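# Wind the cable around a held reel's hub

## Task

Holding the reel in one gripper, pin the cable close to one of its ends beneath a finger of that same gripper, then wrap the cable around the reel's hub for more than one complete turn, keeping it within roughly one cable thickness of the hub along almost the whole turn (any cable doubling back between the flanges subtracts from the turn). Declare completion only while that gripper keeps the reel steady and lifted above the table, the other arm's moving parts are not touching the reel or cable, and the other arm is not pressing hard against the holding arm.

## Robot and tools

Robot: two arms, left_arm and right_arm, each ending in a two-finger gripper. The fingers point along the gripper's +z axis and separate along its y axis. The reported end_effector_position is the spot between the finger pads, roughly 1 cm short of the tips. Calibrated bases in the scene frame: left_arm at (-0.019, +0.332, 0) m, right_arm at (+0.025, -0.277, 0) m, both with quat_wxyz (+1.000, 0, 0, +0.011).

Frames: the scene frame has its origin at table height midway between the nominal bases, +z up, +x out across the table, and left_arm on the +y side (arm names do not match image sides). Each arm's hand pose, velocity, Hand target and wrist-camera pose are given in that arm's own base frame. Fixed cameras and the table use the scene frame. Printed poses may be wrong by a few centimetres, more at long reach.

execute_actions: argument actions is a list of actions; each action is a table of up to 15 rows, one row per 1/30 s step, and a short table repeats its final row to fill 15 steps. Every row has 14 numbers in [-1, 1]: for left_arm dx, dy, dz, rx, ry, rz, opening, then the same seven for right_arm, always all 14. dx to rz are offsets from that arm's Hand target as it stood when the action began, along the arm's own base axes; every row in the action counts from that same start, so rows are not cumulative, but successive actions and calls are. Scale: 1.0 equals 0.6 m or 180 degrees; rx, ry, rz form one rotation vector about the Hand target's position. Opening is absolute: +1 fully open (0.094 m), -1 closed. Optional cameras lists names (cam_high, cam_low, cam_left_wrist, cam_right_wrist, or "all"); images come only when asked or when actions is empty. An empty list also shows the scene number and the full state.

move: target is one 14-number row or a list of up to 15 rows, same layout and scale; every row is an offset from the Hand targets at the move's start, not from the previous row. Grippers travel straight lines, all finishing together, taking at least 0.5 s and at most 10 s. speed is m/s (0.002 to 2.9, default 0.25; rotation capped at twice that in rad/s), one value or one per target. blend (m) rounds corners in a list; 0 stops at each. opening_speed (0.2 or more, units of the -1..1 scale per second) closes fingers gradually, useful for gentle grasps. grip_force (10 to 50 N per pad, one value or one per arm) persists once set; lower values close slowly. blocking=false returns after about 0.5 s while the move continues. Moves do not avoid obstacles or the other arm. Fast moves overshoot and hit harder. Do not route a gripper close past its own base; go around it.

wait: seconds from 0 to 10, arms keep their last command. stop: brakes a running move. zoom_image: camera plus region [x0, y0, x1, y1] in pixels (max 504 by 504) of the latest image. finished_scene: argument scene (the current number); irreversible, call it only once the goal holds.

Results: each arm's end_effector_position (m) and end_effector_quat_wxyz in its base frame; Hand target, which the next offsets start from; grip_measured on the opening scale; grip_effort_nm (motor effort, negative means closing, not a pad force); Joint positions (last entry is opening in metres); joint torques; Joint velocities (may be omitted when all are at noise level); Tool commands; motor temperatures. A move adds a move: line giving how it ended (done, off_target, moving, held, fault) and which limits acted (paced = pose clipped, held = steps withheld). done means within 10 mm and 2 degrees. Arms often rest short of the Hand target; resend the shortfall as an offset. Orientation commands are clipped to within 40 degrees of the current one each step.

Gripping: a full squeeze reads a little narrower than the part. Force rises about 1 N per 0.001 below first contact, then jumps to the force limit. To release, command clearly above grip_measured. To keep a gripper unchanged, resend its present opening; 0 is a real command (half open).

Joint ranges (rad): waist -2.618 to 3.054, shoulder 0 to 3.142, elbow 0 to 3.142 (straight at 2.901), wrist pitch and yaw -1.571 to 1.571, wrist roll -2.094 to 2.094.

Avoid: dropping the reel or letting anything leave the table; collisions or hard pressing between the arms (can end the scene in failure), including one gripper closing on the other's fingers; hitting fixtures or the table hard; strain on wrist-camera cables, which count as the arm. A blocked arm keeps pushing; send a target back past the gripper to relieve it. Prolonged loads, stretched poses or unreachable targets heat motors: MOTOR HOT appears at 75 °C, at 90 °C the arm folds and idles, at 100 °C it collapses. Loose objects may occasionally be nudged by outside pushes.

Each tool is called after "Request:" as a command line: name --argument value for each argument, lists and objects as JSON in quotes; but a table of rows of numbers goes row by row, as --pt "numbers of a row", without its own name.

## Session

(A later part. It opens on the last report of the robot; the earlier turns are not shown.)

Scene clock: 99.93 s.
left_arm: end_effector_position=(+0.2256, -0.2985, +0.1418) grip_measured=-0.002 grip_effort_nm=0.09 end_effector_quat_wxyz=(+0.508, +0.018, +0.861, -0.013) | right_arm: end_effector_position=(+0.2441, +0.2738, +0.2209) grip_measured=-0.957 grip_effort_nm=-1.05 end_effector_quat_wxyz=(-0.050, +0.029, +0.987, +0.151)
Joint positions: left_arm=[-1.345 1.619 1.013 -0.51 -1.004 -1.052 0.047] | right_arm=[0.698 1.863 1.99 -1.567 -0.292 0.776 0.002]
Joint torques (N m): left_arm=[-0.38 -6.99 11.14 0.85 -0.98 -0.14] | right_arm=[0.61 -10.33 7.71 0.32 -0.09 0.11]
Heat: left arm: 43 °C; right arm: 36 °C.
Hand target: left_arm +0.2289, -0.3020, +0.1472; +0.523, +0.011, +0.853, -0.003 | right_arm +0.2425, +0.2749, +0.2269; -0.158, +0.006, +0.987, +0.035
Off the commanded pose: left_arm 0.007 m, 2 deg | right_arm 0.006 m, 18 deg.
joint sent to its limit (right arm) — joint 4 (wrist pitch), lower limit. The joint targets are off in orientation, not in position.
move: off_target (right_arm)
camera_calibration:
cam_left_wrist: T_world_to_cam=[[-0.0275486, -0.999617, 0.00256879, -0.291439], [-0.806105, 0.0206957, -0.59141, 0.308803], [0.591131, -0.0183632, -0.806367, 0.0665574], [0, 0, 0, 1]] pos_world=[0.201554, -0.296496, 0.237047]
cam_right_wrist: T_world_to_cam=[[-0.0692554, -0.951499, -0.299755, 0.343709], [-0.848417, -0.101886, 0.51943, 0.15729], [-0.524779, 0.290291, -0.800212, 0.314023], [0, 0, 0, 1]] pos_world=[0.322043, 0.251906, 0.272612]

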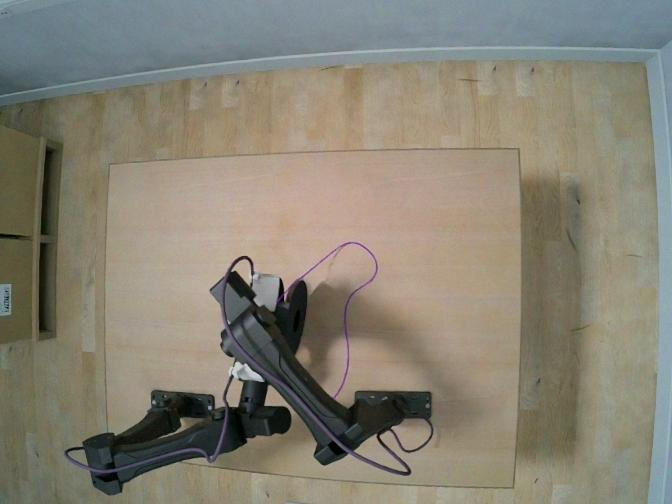

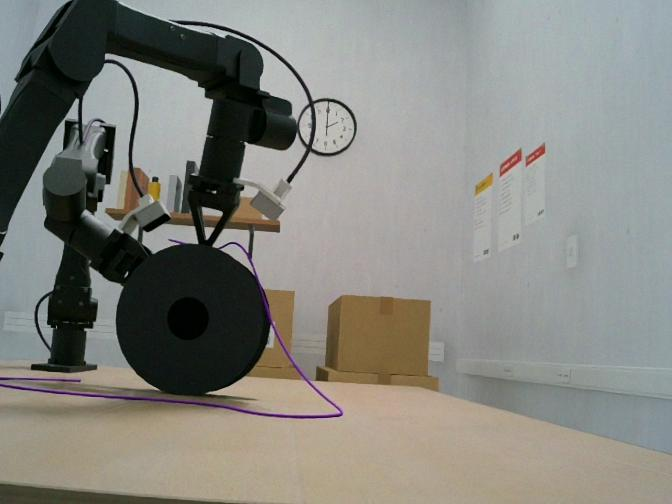

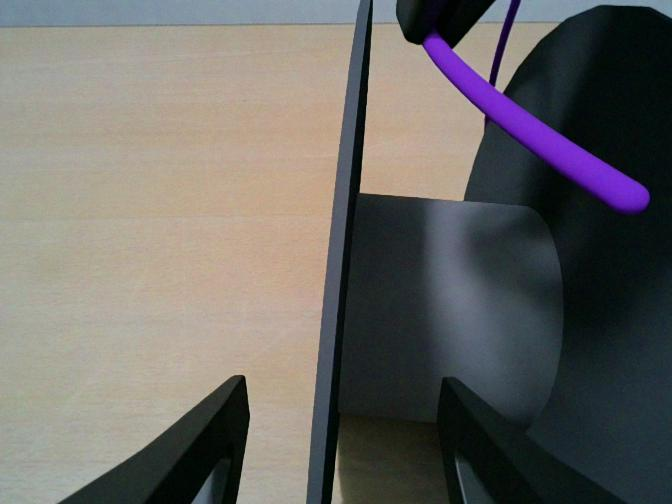

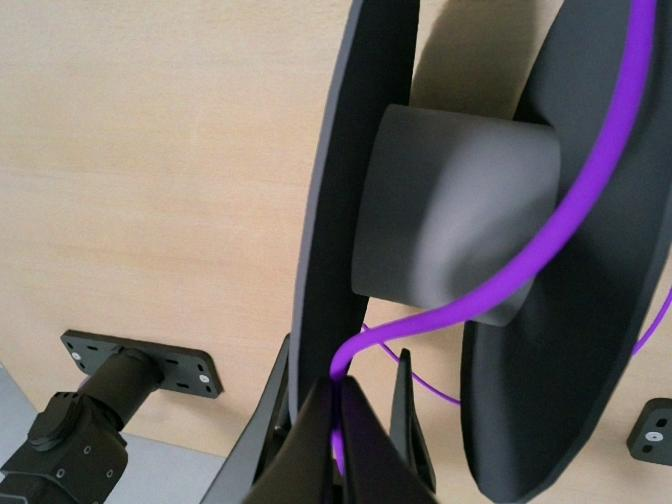

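Request:
move --target '[0,0,0,0,0,0,0,-0.02,0.0067,-0.075,0,0,0,-1]' --speed 0.06 --cameras '["cam_low","cam_left_wrist","cam_right_wrist"]'

Scene clock: 104.93 s.
left_arm: end_effector_position=(+0.2256, -0.2985, +0.1418) grip_measured=-0.002 grip_effort_nm=0.10 end_effector_quat_wxyz=(+0.508, +0.018, +0.861, -0.013) | right_arm: end_effector_position=(+0.2352, +0.2797, +0.1913) grip_measured=-0.957 grip_effort_nm=-1.05 end_effector_quat_wxyz=(-0.083, +0.020, +0.990, +0.114)
Joint positions: left_arm=[-1.345 1.619 1.013 -0.51 -1.004 -1.052 0.047] | right_arm=[0.731 1.921 1.954 -1.569 -0.281 0.776 0.002]
Joint torques (N m): left_arm=[-0.44 -7.01 11.11 0.86 -1 -0.14] | right_arm=[0.75 -9.05 4.92 0.11 -0.11 0.01]
Heat: left arm: 43 °C; right arm: 35 °C.
Hand target: left_arm +0.2289, -0.3020, +0.1472; +0.523, +0.011, +0.853, -0.003 | right_arm +0.2305, +0.2789, +0.1819; -0.158, +0.006, +0.987, +0.035
Off the commanded pose: left_arm 0.007 m, 2 deg | right_arm 0.010 m, 13 deg.
joint sent to its limit (right arm) — joint 4 (wrist pitch), lower limit. The joint targets are off in orientation, not in position.
move: off_target (right_arm)
camera_calibration:
cam_left_wrist: T_world_to_cam=[[-0.0275486, -0.999617, 0.00256879, -0.291439], [-0.806105, 0.0206957, -0.59141, 0.308803], [0.591131, -0.0183632, -0.806367, 0.0665574], [0, 0, 0, 1]] pos_world=[0.201554, -0.296496, 0.237047]
cam_right_wrist: T_world_to_cam=[[-0.0554094, -0.97206, -0.228098, 0.328546], [-0.809391, -0.090039, 0.580327, 0.141619], [-0.58465, 0.216776, -0.781788, 0.315089], [0, 0, 0, 1]] pos_world=[0.317047, 0.263814, 0.239088]
Images, in order (width x height): cam_low 672x504, cam_left_wrist 672x504, cam_right_wrist 672x504.

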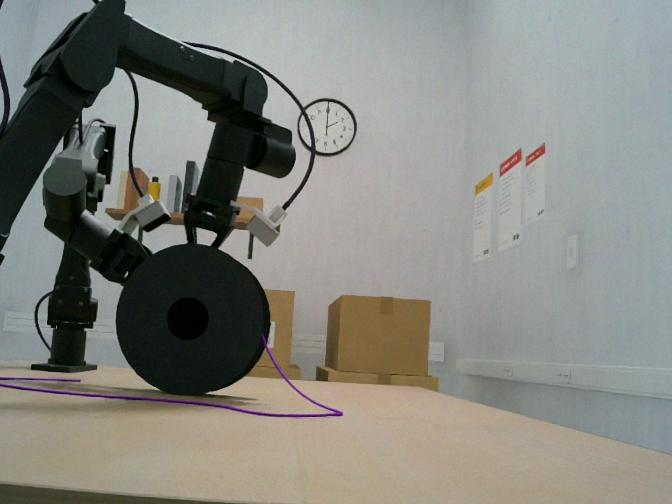

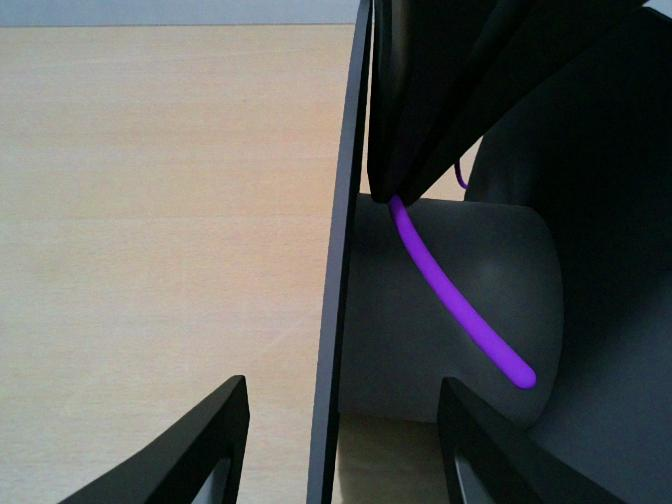

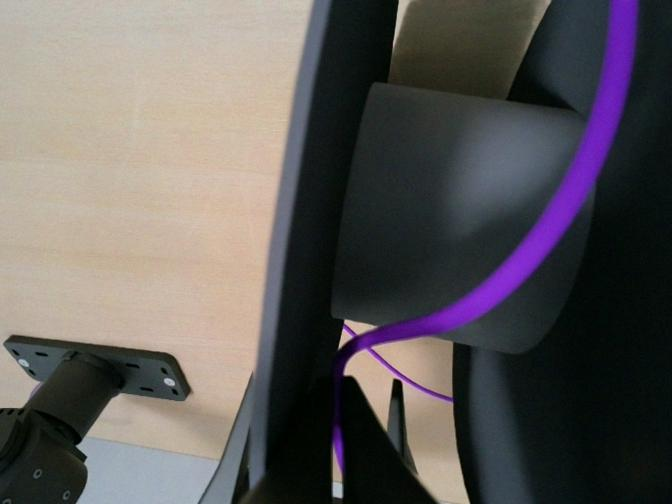

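Request:
move --target '[0,0,0,0,0,0,0,0.0083,0,0,0,0,-0.15,-1]' --speed 0.1 --cameras '["cam_low","cam_left_wrist","cam_right_wrist"]'

Scene clock: 108.30 s.
left_arm: end_effector_position=(+0.2256, -0.2984, +0.1418) grip_measured=-0.002 grip_effort_nm=0.09 end_effector_quat_wxyz=(+0.508, +0.018, +0.861, -0.013) | right_arm: end_effector_position=(+0.2353, +0.2807, +0.1893) grip_measured=-0.957 grip_effort_nm=-1.04 end_effector_quat_wxyz=(-0.121, +0.228, +0.961, +0.099)
Joint positions: left_arm=[-1.345 1.619 1.013 -0.511 -1.004 -1.052 0.047] | right_arm=[0.718 1.932 1.954 -1.572 -0.314 1.187 0.002]
Joint torques (N m): left_arm=[-0.44 -6.99 11.08 0.89 -0.97 -0.14] | right_arm=[-0.75 -9.17 5.5 0.09 -0.27 0.16]
Heat: left arm: 44 °C; right arm: 35 °C.
Hand target: left_arm +0.2289, -0.3020, +0.1472; +0.523, +0.011, +0.852, -0.003 | right_arm +0.2354, +0.2790, +0.1819; -0.145, +0.236, +0.958, +0.071
Off the commanded pose: left_arm 0.007 m, 2 deg | right_arm 0.008 m, 4 deg.
joint sent to its limit (right arm) — joint 4 (wrist pitch), lower limit. The joint targets still meet the commanded pose.
move: off_target (right_arm)
camera_calibration:
cam_left_wrist: T_world_to_cam=[[-0.02745, -0.999622, 0.00176521, -0.291271], [-0.80602, 0.0210891, -0.591512, 0.308926], [0.591251, -0.0176598, -0.806294, 0.0667242], [0, 0, 0, 1]] pos_world=[0.201554, -0.296498, 0.237047]
cam_right_wrist: T_world_to_cam=[[-0.45984, -0.876648, -0.141547, 0.381183], [-0.693539, 0.255001, 0.673779, 0.00113916], [-0.554572, 0.407999, -0.725249, 0.241831], [0, 0, 0, 1]] pos_world=[0.310186, 0.235206, 0.228576]
Images, in order (width x height): cam_low 672x504, cam_left_wrist 672x504, cam_right_wrist 672x504.

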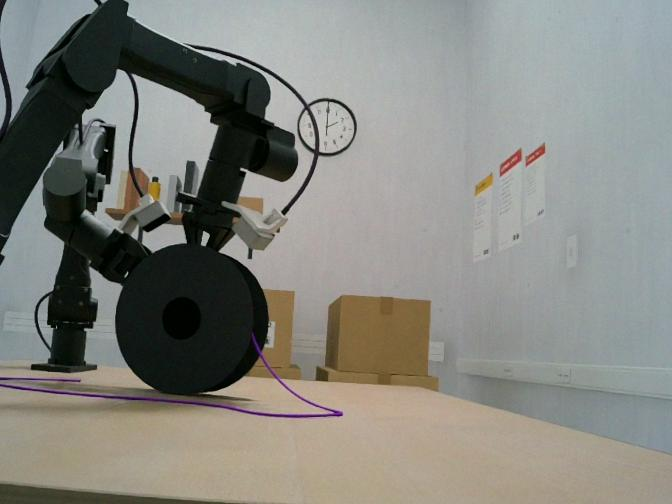

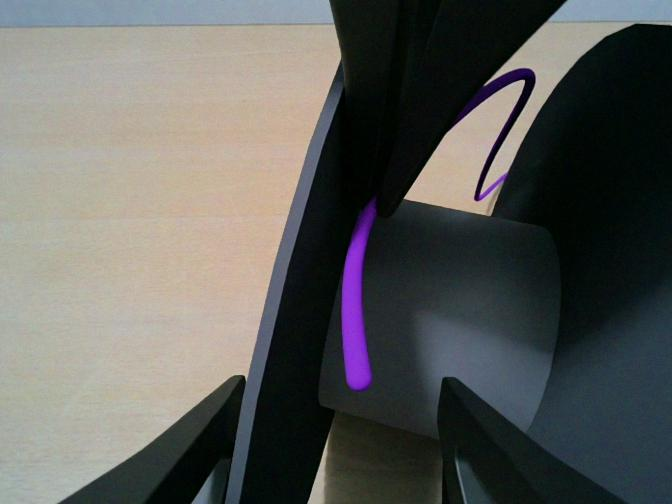

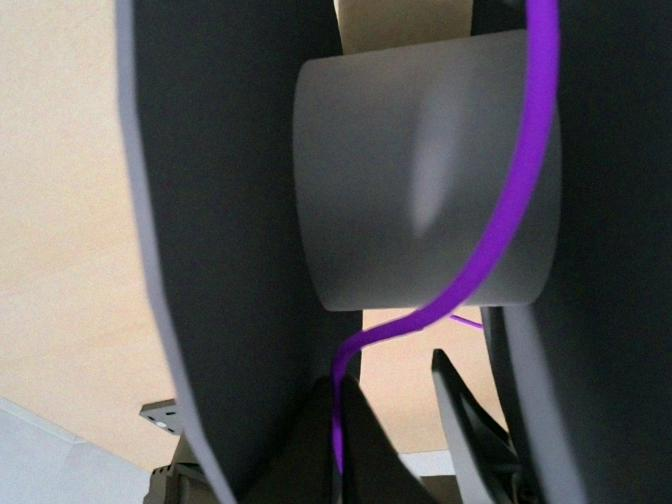

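Request:
move --target '[0,0,0,0,0,0,0,-0.004,0,-0.06,0,0,0,-1]' --speed 0.05 --cameras '["cam_low","cam_left_wrist","cam_right_wrist"]'

Scene clock: 110.63 s.
left_arm: end_effector_position=(+0.2256, -0.2981, +0.1418) grip_measured=-0.002 grip_effort_nm=0.09 end_effector_quat_wxyz=(+0.508, +0.018, +0.861, -0.012) | right_arm: end_effector_position=(+0.2276, +0.2779, +0.1610) grip_measured=-0.957 grip_effort_nm=-1.04 end_effector_quat_wxyz=(-0.145, +0.233, +0.958, +0.080)
Joint positions: left_arm=[-1.345 1.619 1.013 -0.512 -1.004 -1.052 0.047] | right_arm=[0.718 1.935 1.839 -1.513 -0.331 1.188 0.002]
Joint torques (N m): left_arm=[-0.4 -6.98 11.15 0.88 -0.99 -0.13] | right_arm=[-0.29 -8.76 4.07 0.46 -0.07 0.05]
Heat: left arm: 44 °C; right arm: 35 °C.
Hand target: left_arm +0.2289, -0.3020, +0.1472; +0.523, +0.011, +0.853, -0.003 | right_arm +0.2330, +0.2790, +0.1459; -0.145, +0.237, +0.958, +0.071
Off the commanded pose: left_arm 0.007 m, 2 deg | right_arm 0.016 m, 1 deg.
move: off_target (right_arm)
camera_calibration:
cam_left_wrist: T_world_to_cam=[[-0.0272511, -0.999629, 0.000165594, -0.290836], [-0.806052, 0.021876, -0.591441, 0.309087], [0.591217, -0.0162509, -0.806348, 0.0670822], [0, 0, 0, 1]] pos_world=[0.201554, -0.2964, 0.236947]
cam_right_wrist: T_world_to_cam=[[-0.467162, -0.879361, -0.0921129, 0.36559], [-0.654656, 0.273988, 0.704526, -0.00341819], [-0.594295, 0.38943, -0.703675, 0.228934], [0, 0, 0, 1]] pos_world=[0.304606, 0.233268, 0.197179]
Images, in order (width x height): cam_low 672x504, cam_left_wrist 672x504, cam_right_wrist 672x504.

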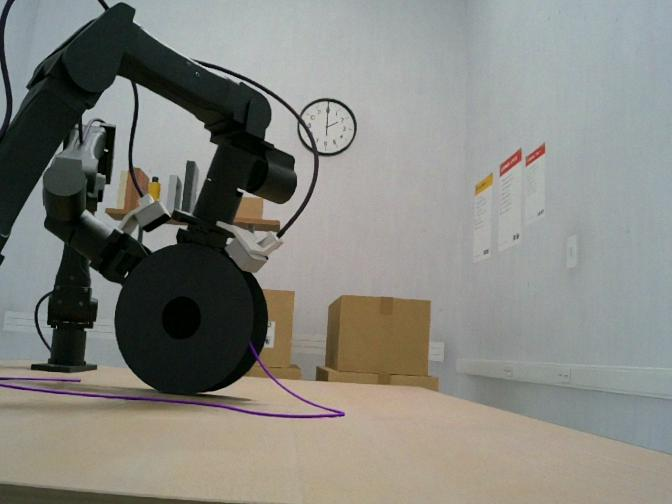

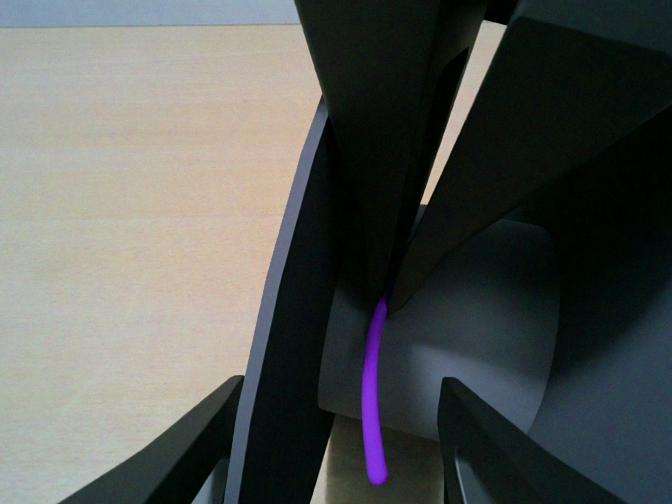

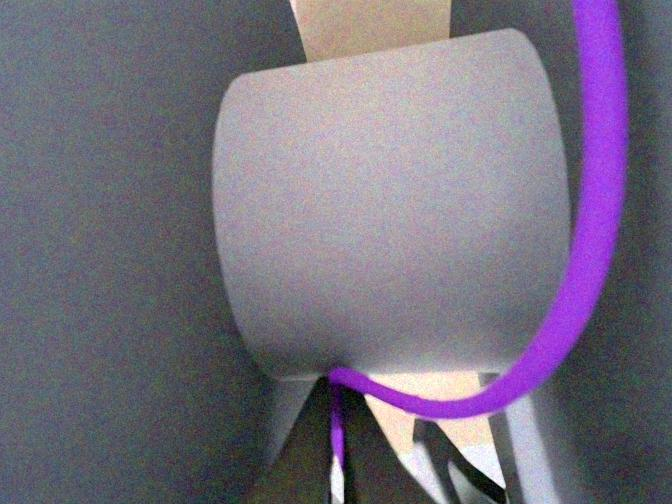

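Request:
move --target '[0,0,0,0,0,0,0,0,0.003,-0.02,0,0,0,-1]' --speed 0.04 --cameras '["cam_low","cam_left_wrist","cam_right_wrist"]'

Scene clock: 111.87 s.
left_arm: end_effector_position=(+0.2256, -0.2979, +0.1417) grip_measured=-0.002 grip_effort_nm=0.09 end_effector_quat_wxyz=(+0.508, +0.018, +0.861, -0.012) | right_arm: end_effector_position=(+0.2225, +0.2789, +0.1586) grip_measured=-0.957 grip_effort_nm=-1.04 end_effector_quat_wxyz=(-0.157, +0.233, +0.956, +0.085)
Joint positions: left_arm=[-1.345 1.619 1.013 -0.514 -1.005 -1.052 0.047] | right_arm=[0.717 1.926 1.811 -1.501 -0.356 1.188 0.002]
Joint torques (N m): left_arm=[-0.44 -6.95 11.08 0.9 -0.99 -0.13] | right_arm=[0.05 -7.92 2.5 0.83 0.19 0.09]
Heat: left arm: 44 °C; right arm: 35 °C.
Hand target: left_arm +0.2289, -0.3020, +0.1472; +0.523, +0.011, +0.852, -0.003 | right_arm +0.2331, +0.2807, +0.1339; -0.145, +0.237, +0.958, +0.071
Off the commanded pose: left_arm 0.008 m, 2 deg | right_arm 0.027 m, 2 deg.
move: off_target (right_arm)
camera_calibration:
cam_left_wrist: T_world_to_cam=[[-0.0268497, -0.999639, -0.00103233, -0.290438], [-0.806057, 0.022261, -0.591419, 0.309193], [0.591229, -0.0150473, -0.806364, 0.0674429], [0, 0, 0, 1]] pos_world=[0.201555, -0.296202, 0.236946]
cam_right_wrist: T_world_to_cam=[[-0.47084, -0.877138, -0.0945396, 0.364421], [-0.638094, 0.26459, 0.723069, -0.00944323], [-0.609217, 0.400775, -0.684276, 0.220965], [0, 0, 0, 1]] pos_world=[0.300174, 0.233589, 0.192481]
Images, in order (width x height): cam_low 672x504, cam_left_wrist 672x504, cam_right_wrist 672x504.

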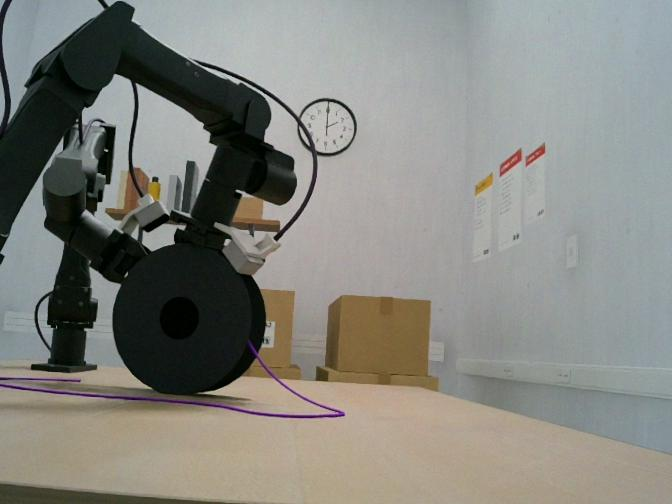

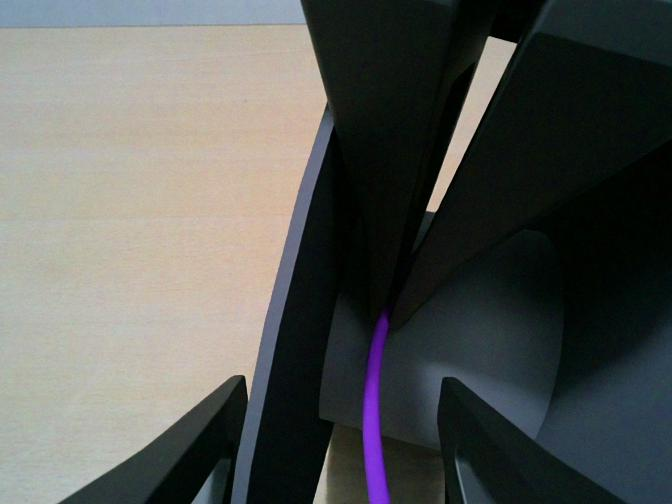

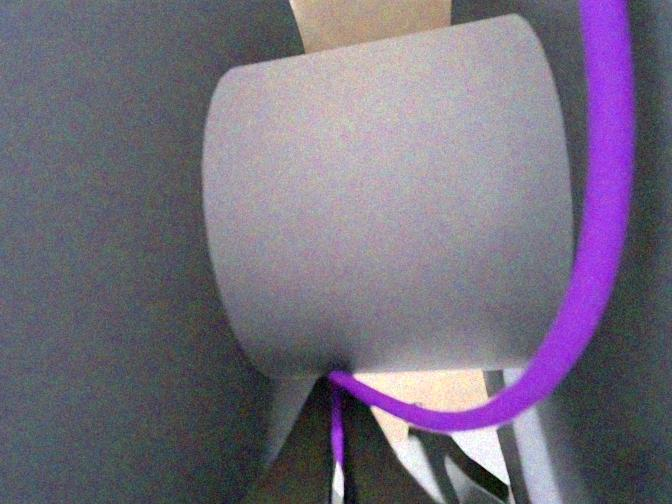

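Request:
move --target '[0,0,0,0,0,0,0,-0.015,0,0.03,0,0,0,-1]' --speed 0.05

Request:
move --target '[0,0,0,0,0,0,-0.6,0,0,0,0,0,0,-1]' --opening_speed 0.3 --cameras '["cam_low","cam_left_wrist","cam_right_wrist"]'

Scene clock: 113.97 s.
left_arm: end_effector_position=(+0.2256, -0.2975, +0.1416) grip_measured=-0.002 grip_effort_nm=0.09 end_effector_quat_wxyz=(+0.508, +0.019, +0.861, -0.011) | right_arm: end_effector_position=(+0.2214, +0.2796, +0.1595) grip_measured=-0.957 grip_effort_nm=-1.04 end_effector_quat_wxyz=(-0.155, +0.234, +0.956, +0.083)
Joint positions: left_arm=[-1.345 1.619 1.013 -0.516 -1.005 -1.052 0.047] | right_arm=[0.723 1.924 1.813 -1.502 -0.351 1.195 0.002]
Joint torques (N m): left_arm=[-0.43 -6.97 11.12 0.89 -0.98 -0.14] | right_arm=[0.95 -9.68 5.67 0.25 0.12 0.2]
Heat: left arm: 44 °C; right arm: 35 °C.
Hand target: left_arm +0.2289, -0.3020, +0.1472; +0.523, +0.011, +0.852, -0.003 | right_arm +0.2240, +0.2808, +0.1519; -0.145, +0.236, +0.958, +0.071
Off the commanded pose: left_arm 0.008 m, 2 deg | right_arm 0.008 m, 2 deg.
move: done

Scene clock: 116.17 s.
left_arm: end_effector_position=(+0.2255, -0.2896, +0.1411) grip_measured=-0.597 grip_effort_nm=-0.16 end_effector_quat_wxyz=(+0.510, +0.027, +0.859, +0.011) | right_arm: end_effector_position=(+0.2215, +0.2791, +0.1593) grip_measured=-0.957 grip_effort_nm=-1.04 end_effector_quat_wxyz=(-0.154, +0.233, +0.957, +0.082)
Joint positions: left_arm=[-1.345 1.619 1.013 -0.56 -1.023 -1.052 0.019] | right_arm=[0.724 1.924 1.813 -1.503 -0.347 1.194 0.002]
Joint torques (N m): left_arm=[-0.47 -6.89 11.25 1.19 -0.79 -0.18] | right_arm=[0.9 -9.58 5.65 0.24 0.09 0.21]
Heat: left arm: 44 °C; right arm: 35 °C.
Hand target: left_arm +0.2289, -0.3020, +0.1472; +0.523, +0.011, +0.853, -0.003 | right_arm +0.2241, +0.2808, +0.1519; -0.145, +0.237, +0.958, +0.071
Off the commanded pose: left_arm 0.014 m, 3 deg | right_arm 0.008 m, 2 deg.
move: off_target (left_arm)
camera_calibration:
cam_left_wrist: T_world_to_cam=[[-0.0189843, -0.99861, -0.049162, -0.276942], [-0.802782, 0.0445342, -0.594607, 0.314677], [0.59597, 0.0281782, -0.802512, 0.0780411], [0, 0, 0, 1]] pos_world=[0.20085, -0.29277, 0.236123]
cam_right_wrist: T_world_to_cam=[[-0.469324, -0.878332, -0.0909323, 0.363636], [-0.642705, 0.269162, 0.717275, -0.00993996], [-0.605529, 0.395077, -0.690832, 0.222463], [0, 0, 0, 1]] pos_world=[0.298983, 0.234178, 0.193881]
Images, in order (width x height): cam_low 672x504, cam_left_wrist 672x504, cam_right_wrist 672x504.

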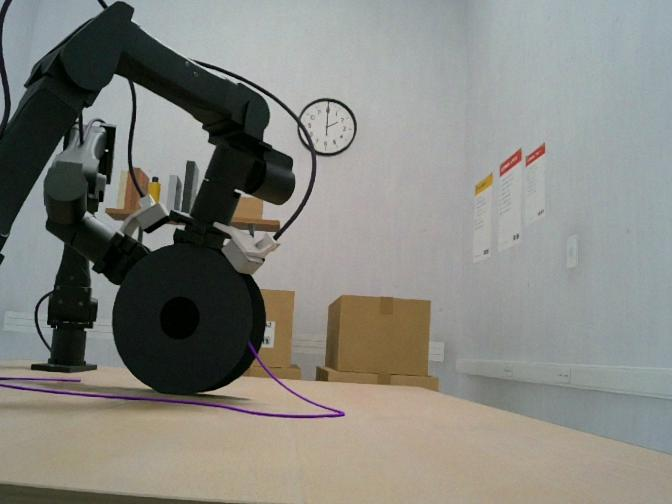

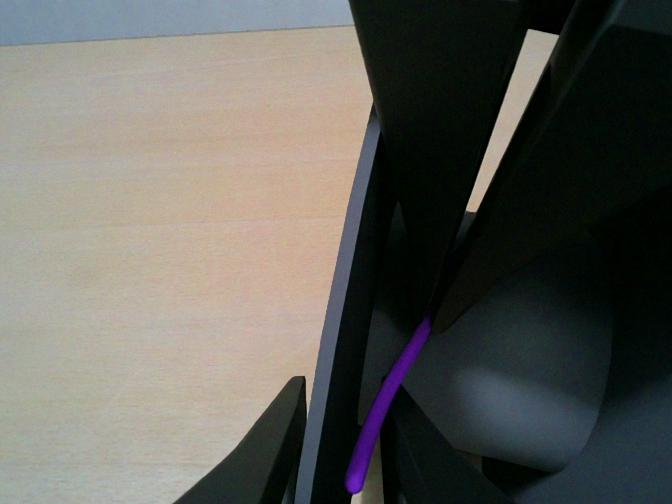

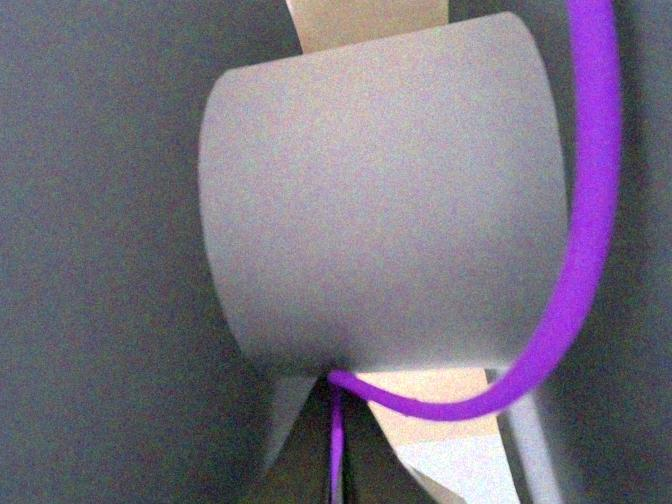

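Request:
zoom_image --camera "cam_left_wrist" --region '[260, 280, 480, 504]'

Request:
zoom_image --camera "cam_right_wrist" --region '[220, 330, 520, 504]'

Scaled by 2.250 from the camera's 672x504 image, which has a finer 960x720 frame.

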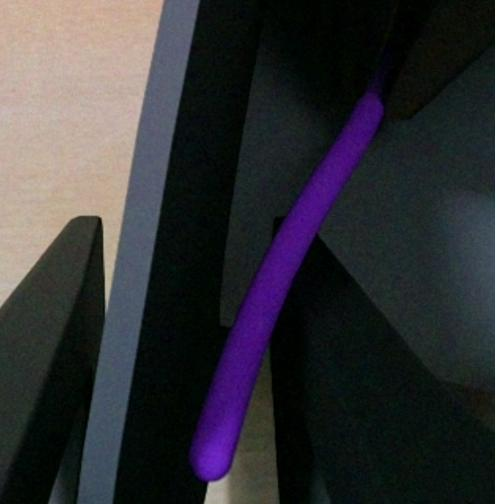

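Scaled by 1.680 from the camera's 672x504 image, which has a finer 960x720 frame.

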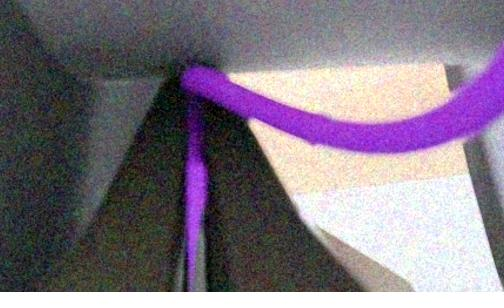

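Request:
move --pt "0 0 0 0 0 0 -0.1 0 0 0 0 0 0 -1" --pt "0.012 0.006 0.025 0 0 0 -0.1 0 0 0 0 0 0 -1" --opening_speed 0.5 --speed 0.04 --cameras '["cam_left_wrist","cam_right_wrist"]'

Request:
zoom_image --camera "cam_left_wrist" --region '[210, 280, 490, 504]'

Scene clock: 119.60 s.
left_arm: end_effector_position=(+0.2312, -0.2962, +0.1503) grip_measured=-0.102 grip_effort_nm=0.09 end_effector_quat_wxyz=(+0.515, +0.021, +0.857, +0.000) | right_arm: end_effector_position=(+0.2216, +0.2792, +0.1596) grip_measured=-0.957 grip_effort_nm=-1.05 end_effector_quat_wxyz=(-0.154, +0.235, +0.956, +0.082)
Joint positions: left_arm=[-1.332 1.619 1.039 -0.538 -1.02 -1.027 0.042] | right_arm=[0.724 1.924 1.814 -1.504 -0.347 1.198 0.002]
Joint torques (N m): left_arm=[0.72 -9.91 10.93 0.91 -0.7 0] | right_arm=[0.94 -9.58 5.57 0.26 0.09 0.16]
Heat: left arm: 45 °C; right arm: 35 °C.
Hand target: left_arm +0.2361, -0.2985, +0.1623; +0.523, +0.011, +0.852, -0.003 | right_arm +0.2241, +0.2808, +0.1520; -0.145, +0.237, +0.958, +0.071
Off the commanded pose: left_arm 0.013 m, 2 deg | right_arm 0.008 m, 2 deg.
move: off_target (left_arm)
camera_calibration:
cam_left_wrist: T_world_to_cam=[[-0.0190382, -0.99952, -0.0244547, -0.286885], [-0.797498, 0.0299332, -0.602578, 0.32067], [0.603021, 0.00803058, -0.797685, 0.0738498], [0, 0, 0, 1]] pos_world=[0.205739, -0.296939, 0.245122]
cam_right_wrist: T_world_to_cam=[[-0.472829, -0.876518, -0.0902657, 0.363981], [-0.641343, 0.272088, 0.71739, -0.0112158], [-0.604245, 0.397094, -0.6908, 0.221887], [0, 0, 0, 1]] pos_world=[0.298982, 0.233978, 0.194181]
Images, in order (width x height): cam_left_wrist 672x504, cam_right_wrist 672x504.

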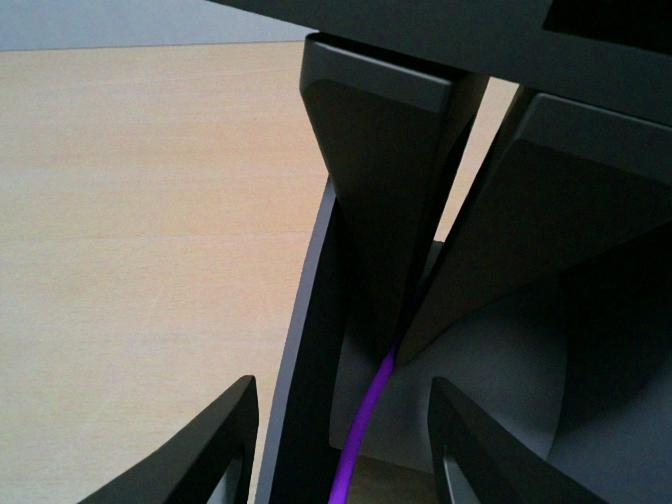

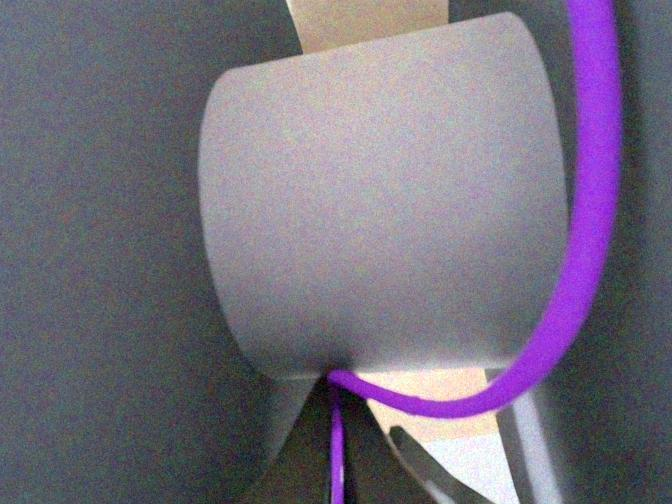

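Scaled by 1.800 from the camera's 672x504 image, which has a finer 960x720 frame.

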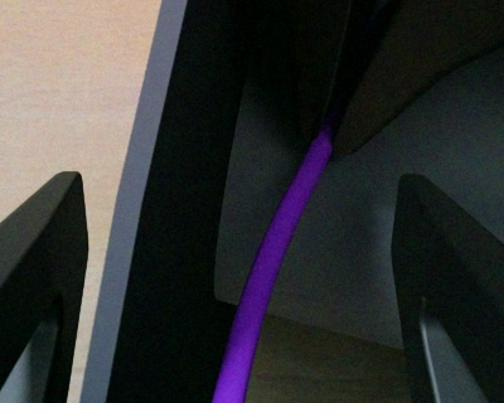

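Request:
move --pt "-0.011 0.004 0.006 0 0 0 -0.1 0 0 0 0 0 0 -1" --pt "-0.011 0.004 0.006 0 0 0 -0.62 0 0 0 0 0 0 -1" --opening_speed 0.4 --speed 0.04 --cameras '["cam_left_wrist","cam_right_wrist"]'

Request:
zoom_image --camera "cam_left_wrist" --region '[210, 280, 490, 504]'

Scene clock: 122.47 s.
left_arm: end_effector_position=(+0.2281, -0.2891, +0.1466) grip_measured=-0.617 grip_effort_nm=-0.16 end_effector_quat_wxyz=(+0.509, +0.029, +0.860, +0.018) | right_arm: end_effector_position=(+0.2216, +0.2792, +0.1596) grip_measured=-0.957 grip_effort_nm=-1.04 end_effector_quat_wxyz=(-0.154, +0.235, +0.956, +0.082)
Joint positions: left_arm=[-1.336 1.619 1.039 -0.593 -1.02 -1.043 0.018] | right_arm=[0.724 1.924 1.814 -1.504 -0.347 1.198 0.002]
Joint torques (N m): left_arm=[-0.57 -11.17 11.29 0.91 -0.79 -0.16] | right_arm=[0.9 -9.62 5.55 0.24 0.08 0.16]
Heat: left arm: 45 °C; right arm: 35 °C.
Hand target: left_arm +0.2295, -0.2961, +0.1659; +0.523, +0.011, +0.853, -0.003 | right_arm +0.2241, +0.2808, +0.1520; -0.145, +0.236, +0.958, +0.071
Off the commanded pose: left_arm 0.021 m, 4 deg | right_arm 0.008 m, 2 deg.
move: off_target (left_arm); target 2's new opening was sent with left_arm's hand 0.019 m and 3 deg from that target
camera_calibration:
cam_left_wrist: T_world_to_cam=[[-0.0158404, -0.997875, -0.0632004, -0.274461], [-0.805255, 0.050201, -0.5908, 0.321704], [0.592717, 0.0415339, -0.804339, 0.0857918], [0, 0, 0, 1]] pos_world=[0.203856, -0.293591, 0.241722]
cam_right_wrist: T_world_to_cam=[[-0.472829, -0.876518, -0.0902657, 0.363981], [-0.641343, 0.272088, 0.71739, -0.0112158], [-0.604245, 0.397094, -0.6908, 0.221887], [0, 0, 0, 1]] pos_world=[0.298982, 0.233978, 0.194181]
Images, in order (width x height): cam_left_wrist 672x504, cam_right_wrist 672x504.

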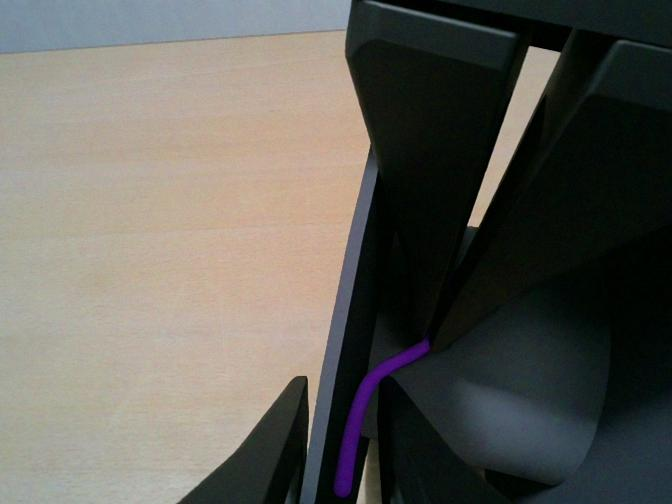

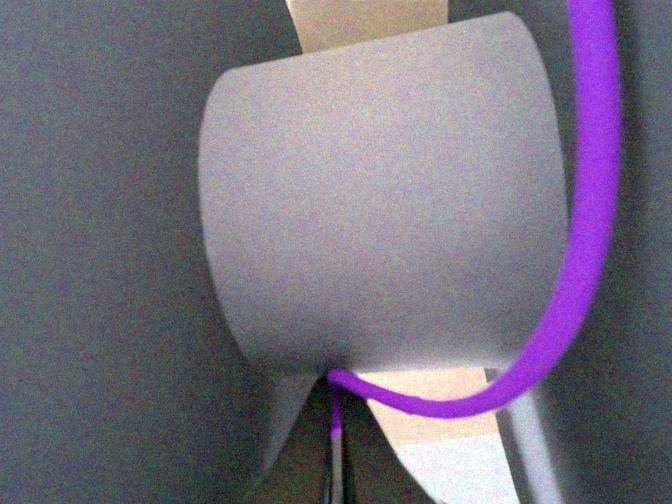

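Scaled by 1.800 from the camera's 672x504 image, which has a finer 960x720 frame.

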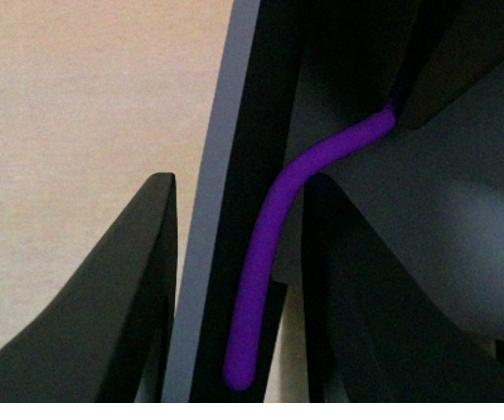

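Request:
move --target '[0,0,0,0,0,0,-1,0,0,0,0,0,0,-1]' --opening_speed 0.4 --speed 0.04 --cameras '["cam_left_wrist","cam_right_wrist"]'

Request:
zoom_image --camera "cam_left_wrist" --region '[210, 280, 490, 504]'

Scene clock: 123.93 s.
left_arm: end_effector_position=(+0.2256, -0.2934, +0.1455) grip_measured=-0.892 grip_effort_nm=-1.04 end_effector_quat_wxyz=(+0.503, +0.028, +0.864, +0.007) | right_arm: end_effector_position=(+0.2228, +0.2794, +0.1606) grip_measured=-0.957 grip_effort_nm=-1.05 end_effector_quat_wxyz=(-0.146, +0.224, +0.960, +0.082)
Joint positions: left_arm=[-1.341 1.619 1.043 -0.587 -1.002 -1.05 0.005] | right_arm=[0.728 1.923 1.82 -1.504 -0.335 1.18 0.002]
Joint torques (N m): left_arm=[-0.14 -11.18 10.95 0.88 -1 -0.1] | right_arm=[0.59 -9.47 5.01 0.26 -0.03 0.36]
Heat: left arm: 45 °C; right arm: 35 °C.
Hand target: left_arm +0.2296, -0.2960, +0.1658; +0.523, +0.011, +0.853, -0.003 | right_arm +0.2240, +0.2808, +0.1520; -0.145, +0.236, +0.958, +0.071
Off the commanded pose: left_arm 0.021 m, 3 deg | right_arm 0.009 m, 2 deg.
move: off_target (left_arm)
camera_calibration:
cam_left_wrist: T_world_to_cam=[[-0.0253764, -0.998718, -0.0438015, -0.279781], [-0.813164, 0.0461081, -0.580206, 0.318243], [0.581481, 0.0208943, -0.813291, 0.0842919], [0, 0, 0, 1]] pos_world=[0.20267, -0.295857, 0.240946]
cam_right_wrist: T_world_to_cam=[[-0.452205, -0.886461, -0.0984737, 0.364245], [-0.65927, 0.257848, 0.706312, -0.00145462], [-0.600727, 0.384319, -0.701018, 0.227645], [0, 0, 0, 1]] pos_world=[0.300507, 0.235776, 0.196479]
Images, in order (width x height): cam_left_wrist 672x504, cam_right_wrist 672x504.

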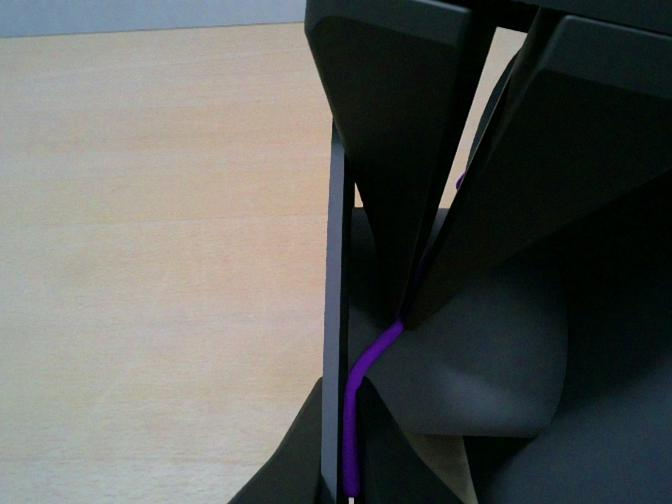

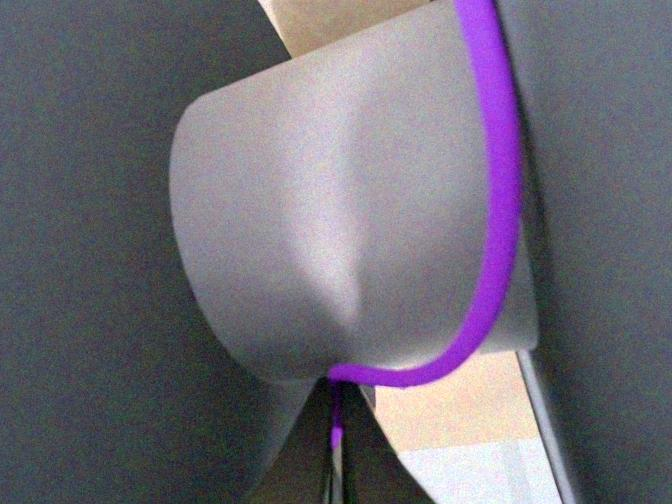

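Scaled by 1.800 from the camera's 672x504 image, which has a finer 960x720 frame.

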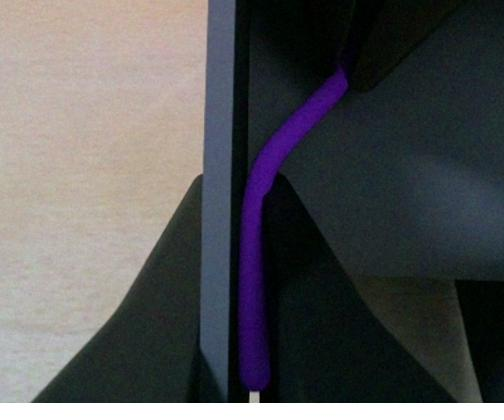

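Request:
move --pt "0 0 0 0 0 0 -1 0 0 0.01 0 0 0 -0.78" --pt "0 0 0 0 0 0 -1 0.015 -0.01 0.12 0 0 0 -0.78" --pt "0 0 0 0 0 0 -1 0.06 -0.15 0.25 0 0 0 -0.78" --opening_speed 0.5 --speed '[0.05,0.07,0.15]' --cameras '["all"]'

Scene clock: 127.90 s.
left_arm: end_effector_position=(+0.2258, -0.2940, +0.1460) grip_measured=-0.895 grip_effort_nm=-1.05 end_effector_quat_wxyz=(+0.503, +0.028, +0.864, +0.006) | right_arm: end_effector_position=(+0.2648, +0.1939, +0.2962) grip_measured=-0.782 grip_effort_nm=0.10 end_effector_quat_wxyz=(+0.009, +0.272, +0.932, +0.240)
Joint positions: left_arm=[-1.341 1.619 1.044 -0.585 -1.002 -1.05 0.005] | right_arm=[0.444 1.609 1.955 -1.567 -0.342 1.074 0.01]
Joint torques (N m): left_arm=[-0.18 -11.21 10.91 0.86 -0.99 -0.1] | right_arm=[-0.25 -8.87 5.97 0.79 -0.19 -0.07]
Heat: left arm: 44 °C; right arm: 35 °C.
Hand target: left_arm +0.2296, -0.2961, +0.1660; +0.523, +0.011, +0.852, -0.003 | right_arm +0.2600, +0.1908, +0.3020; -0.145, +0.236, +0.958, +0.071
Off the commanded pose: left_arm 0.020 m, 3 deg | right_arm 0.008 m, 27 deg.
joint sent to its limit (right arm) — joint 4 (wrist pitch), lower limit. The joint targets are off in orientation, not in position.
move: off_target (left_arm, right_arm)
camera_calibration:
cam_left_wrist: T_world_to_cam=[[-0.0255236, -0.998839, -0.0408585, -0.280869], [-0.812719, 0.044532, -0.580951, 0.318255], [0.582096, 0.0183785, -0.812912, 0.0836879], [0, 0, 0, 1]] pos_world=[0.202769, -0.296254, 0.241446]
cam_right_wrist: T_world_to_cam=[[-0.499649, -0.736234, -0.456409, 0.410363], [-0.830002, 0.256128, 0.495476, 0.0604709], [-0.247887, 0.626385, -0.73905, 0.251722], [0, 0, 0, 1]] pos_world=[0.317627, 0.128961, 0.343367]

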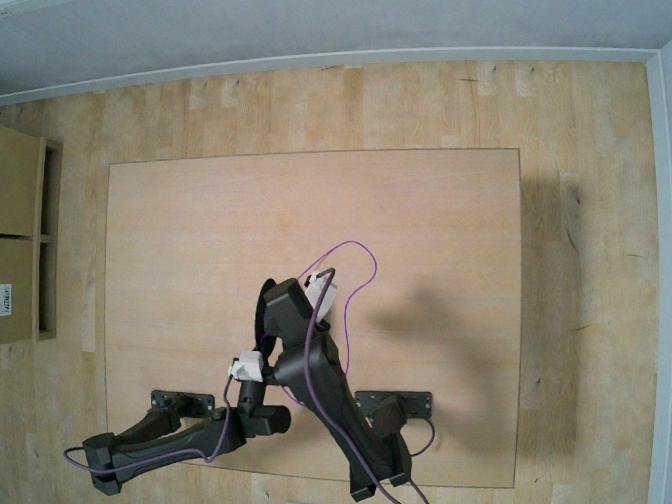

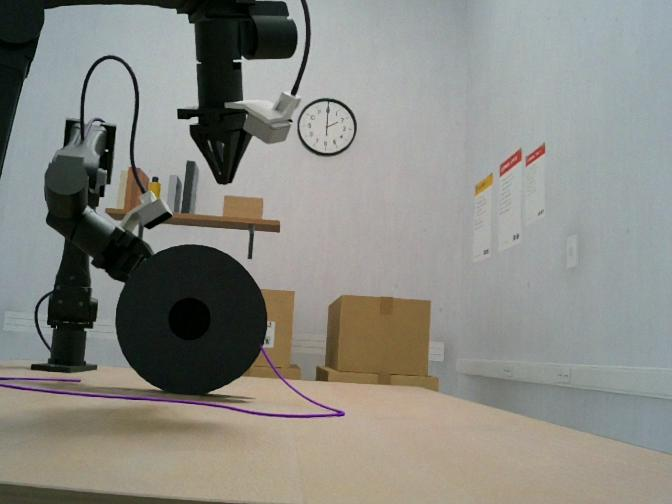

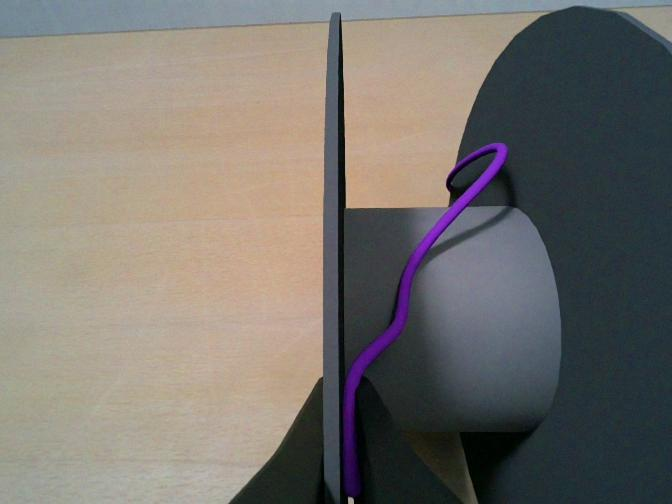

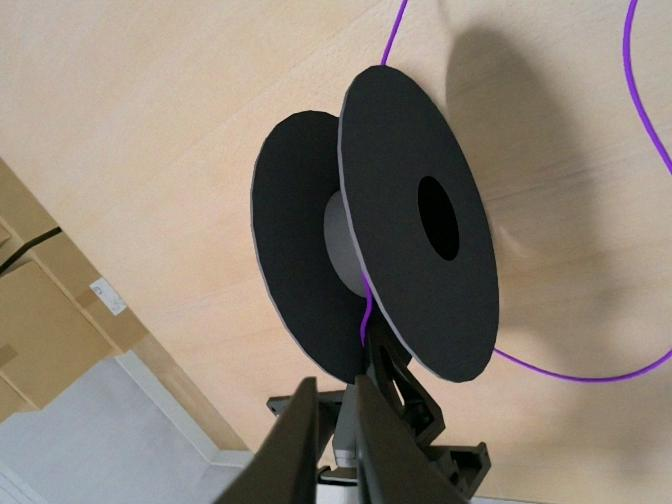

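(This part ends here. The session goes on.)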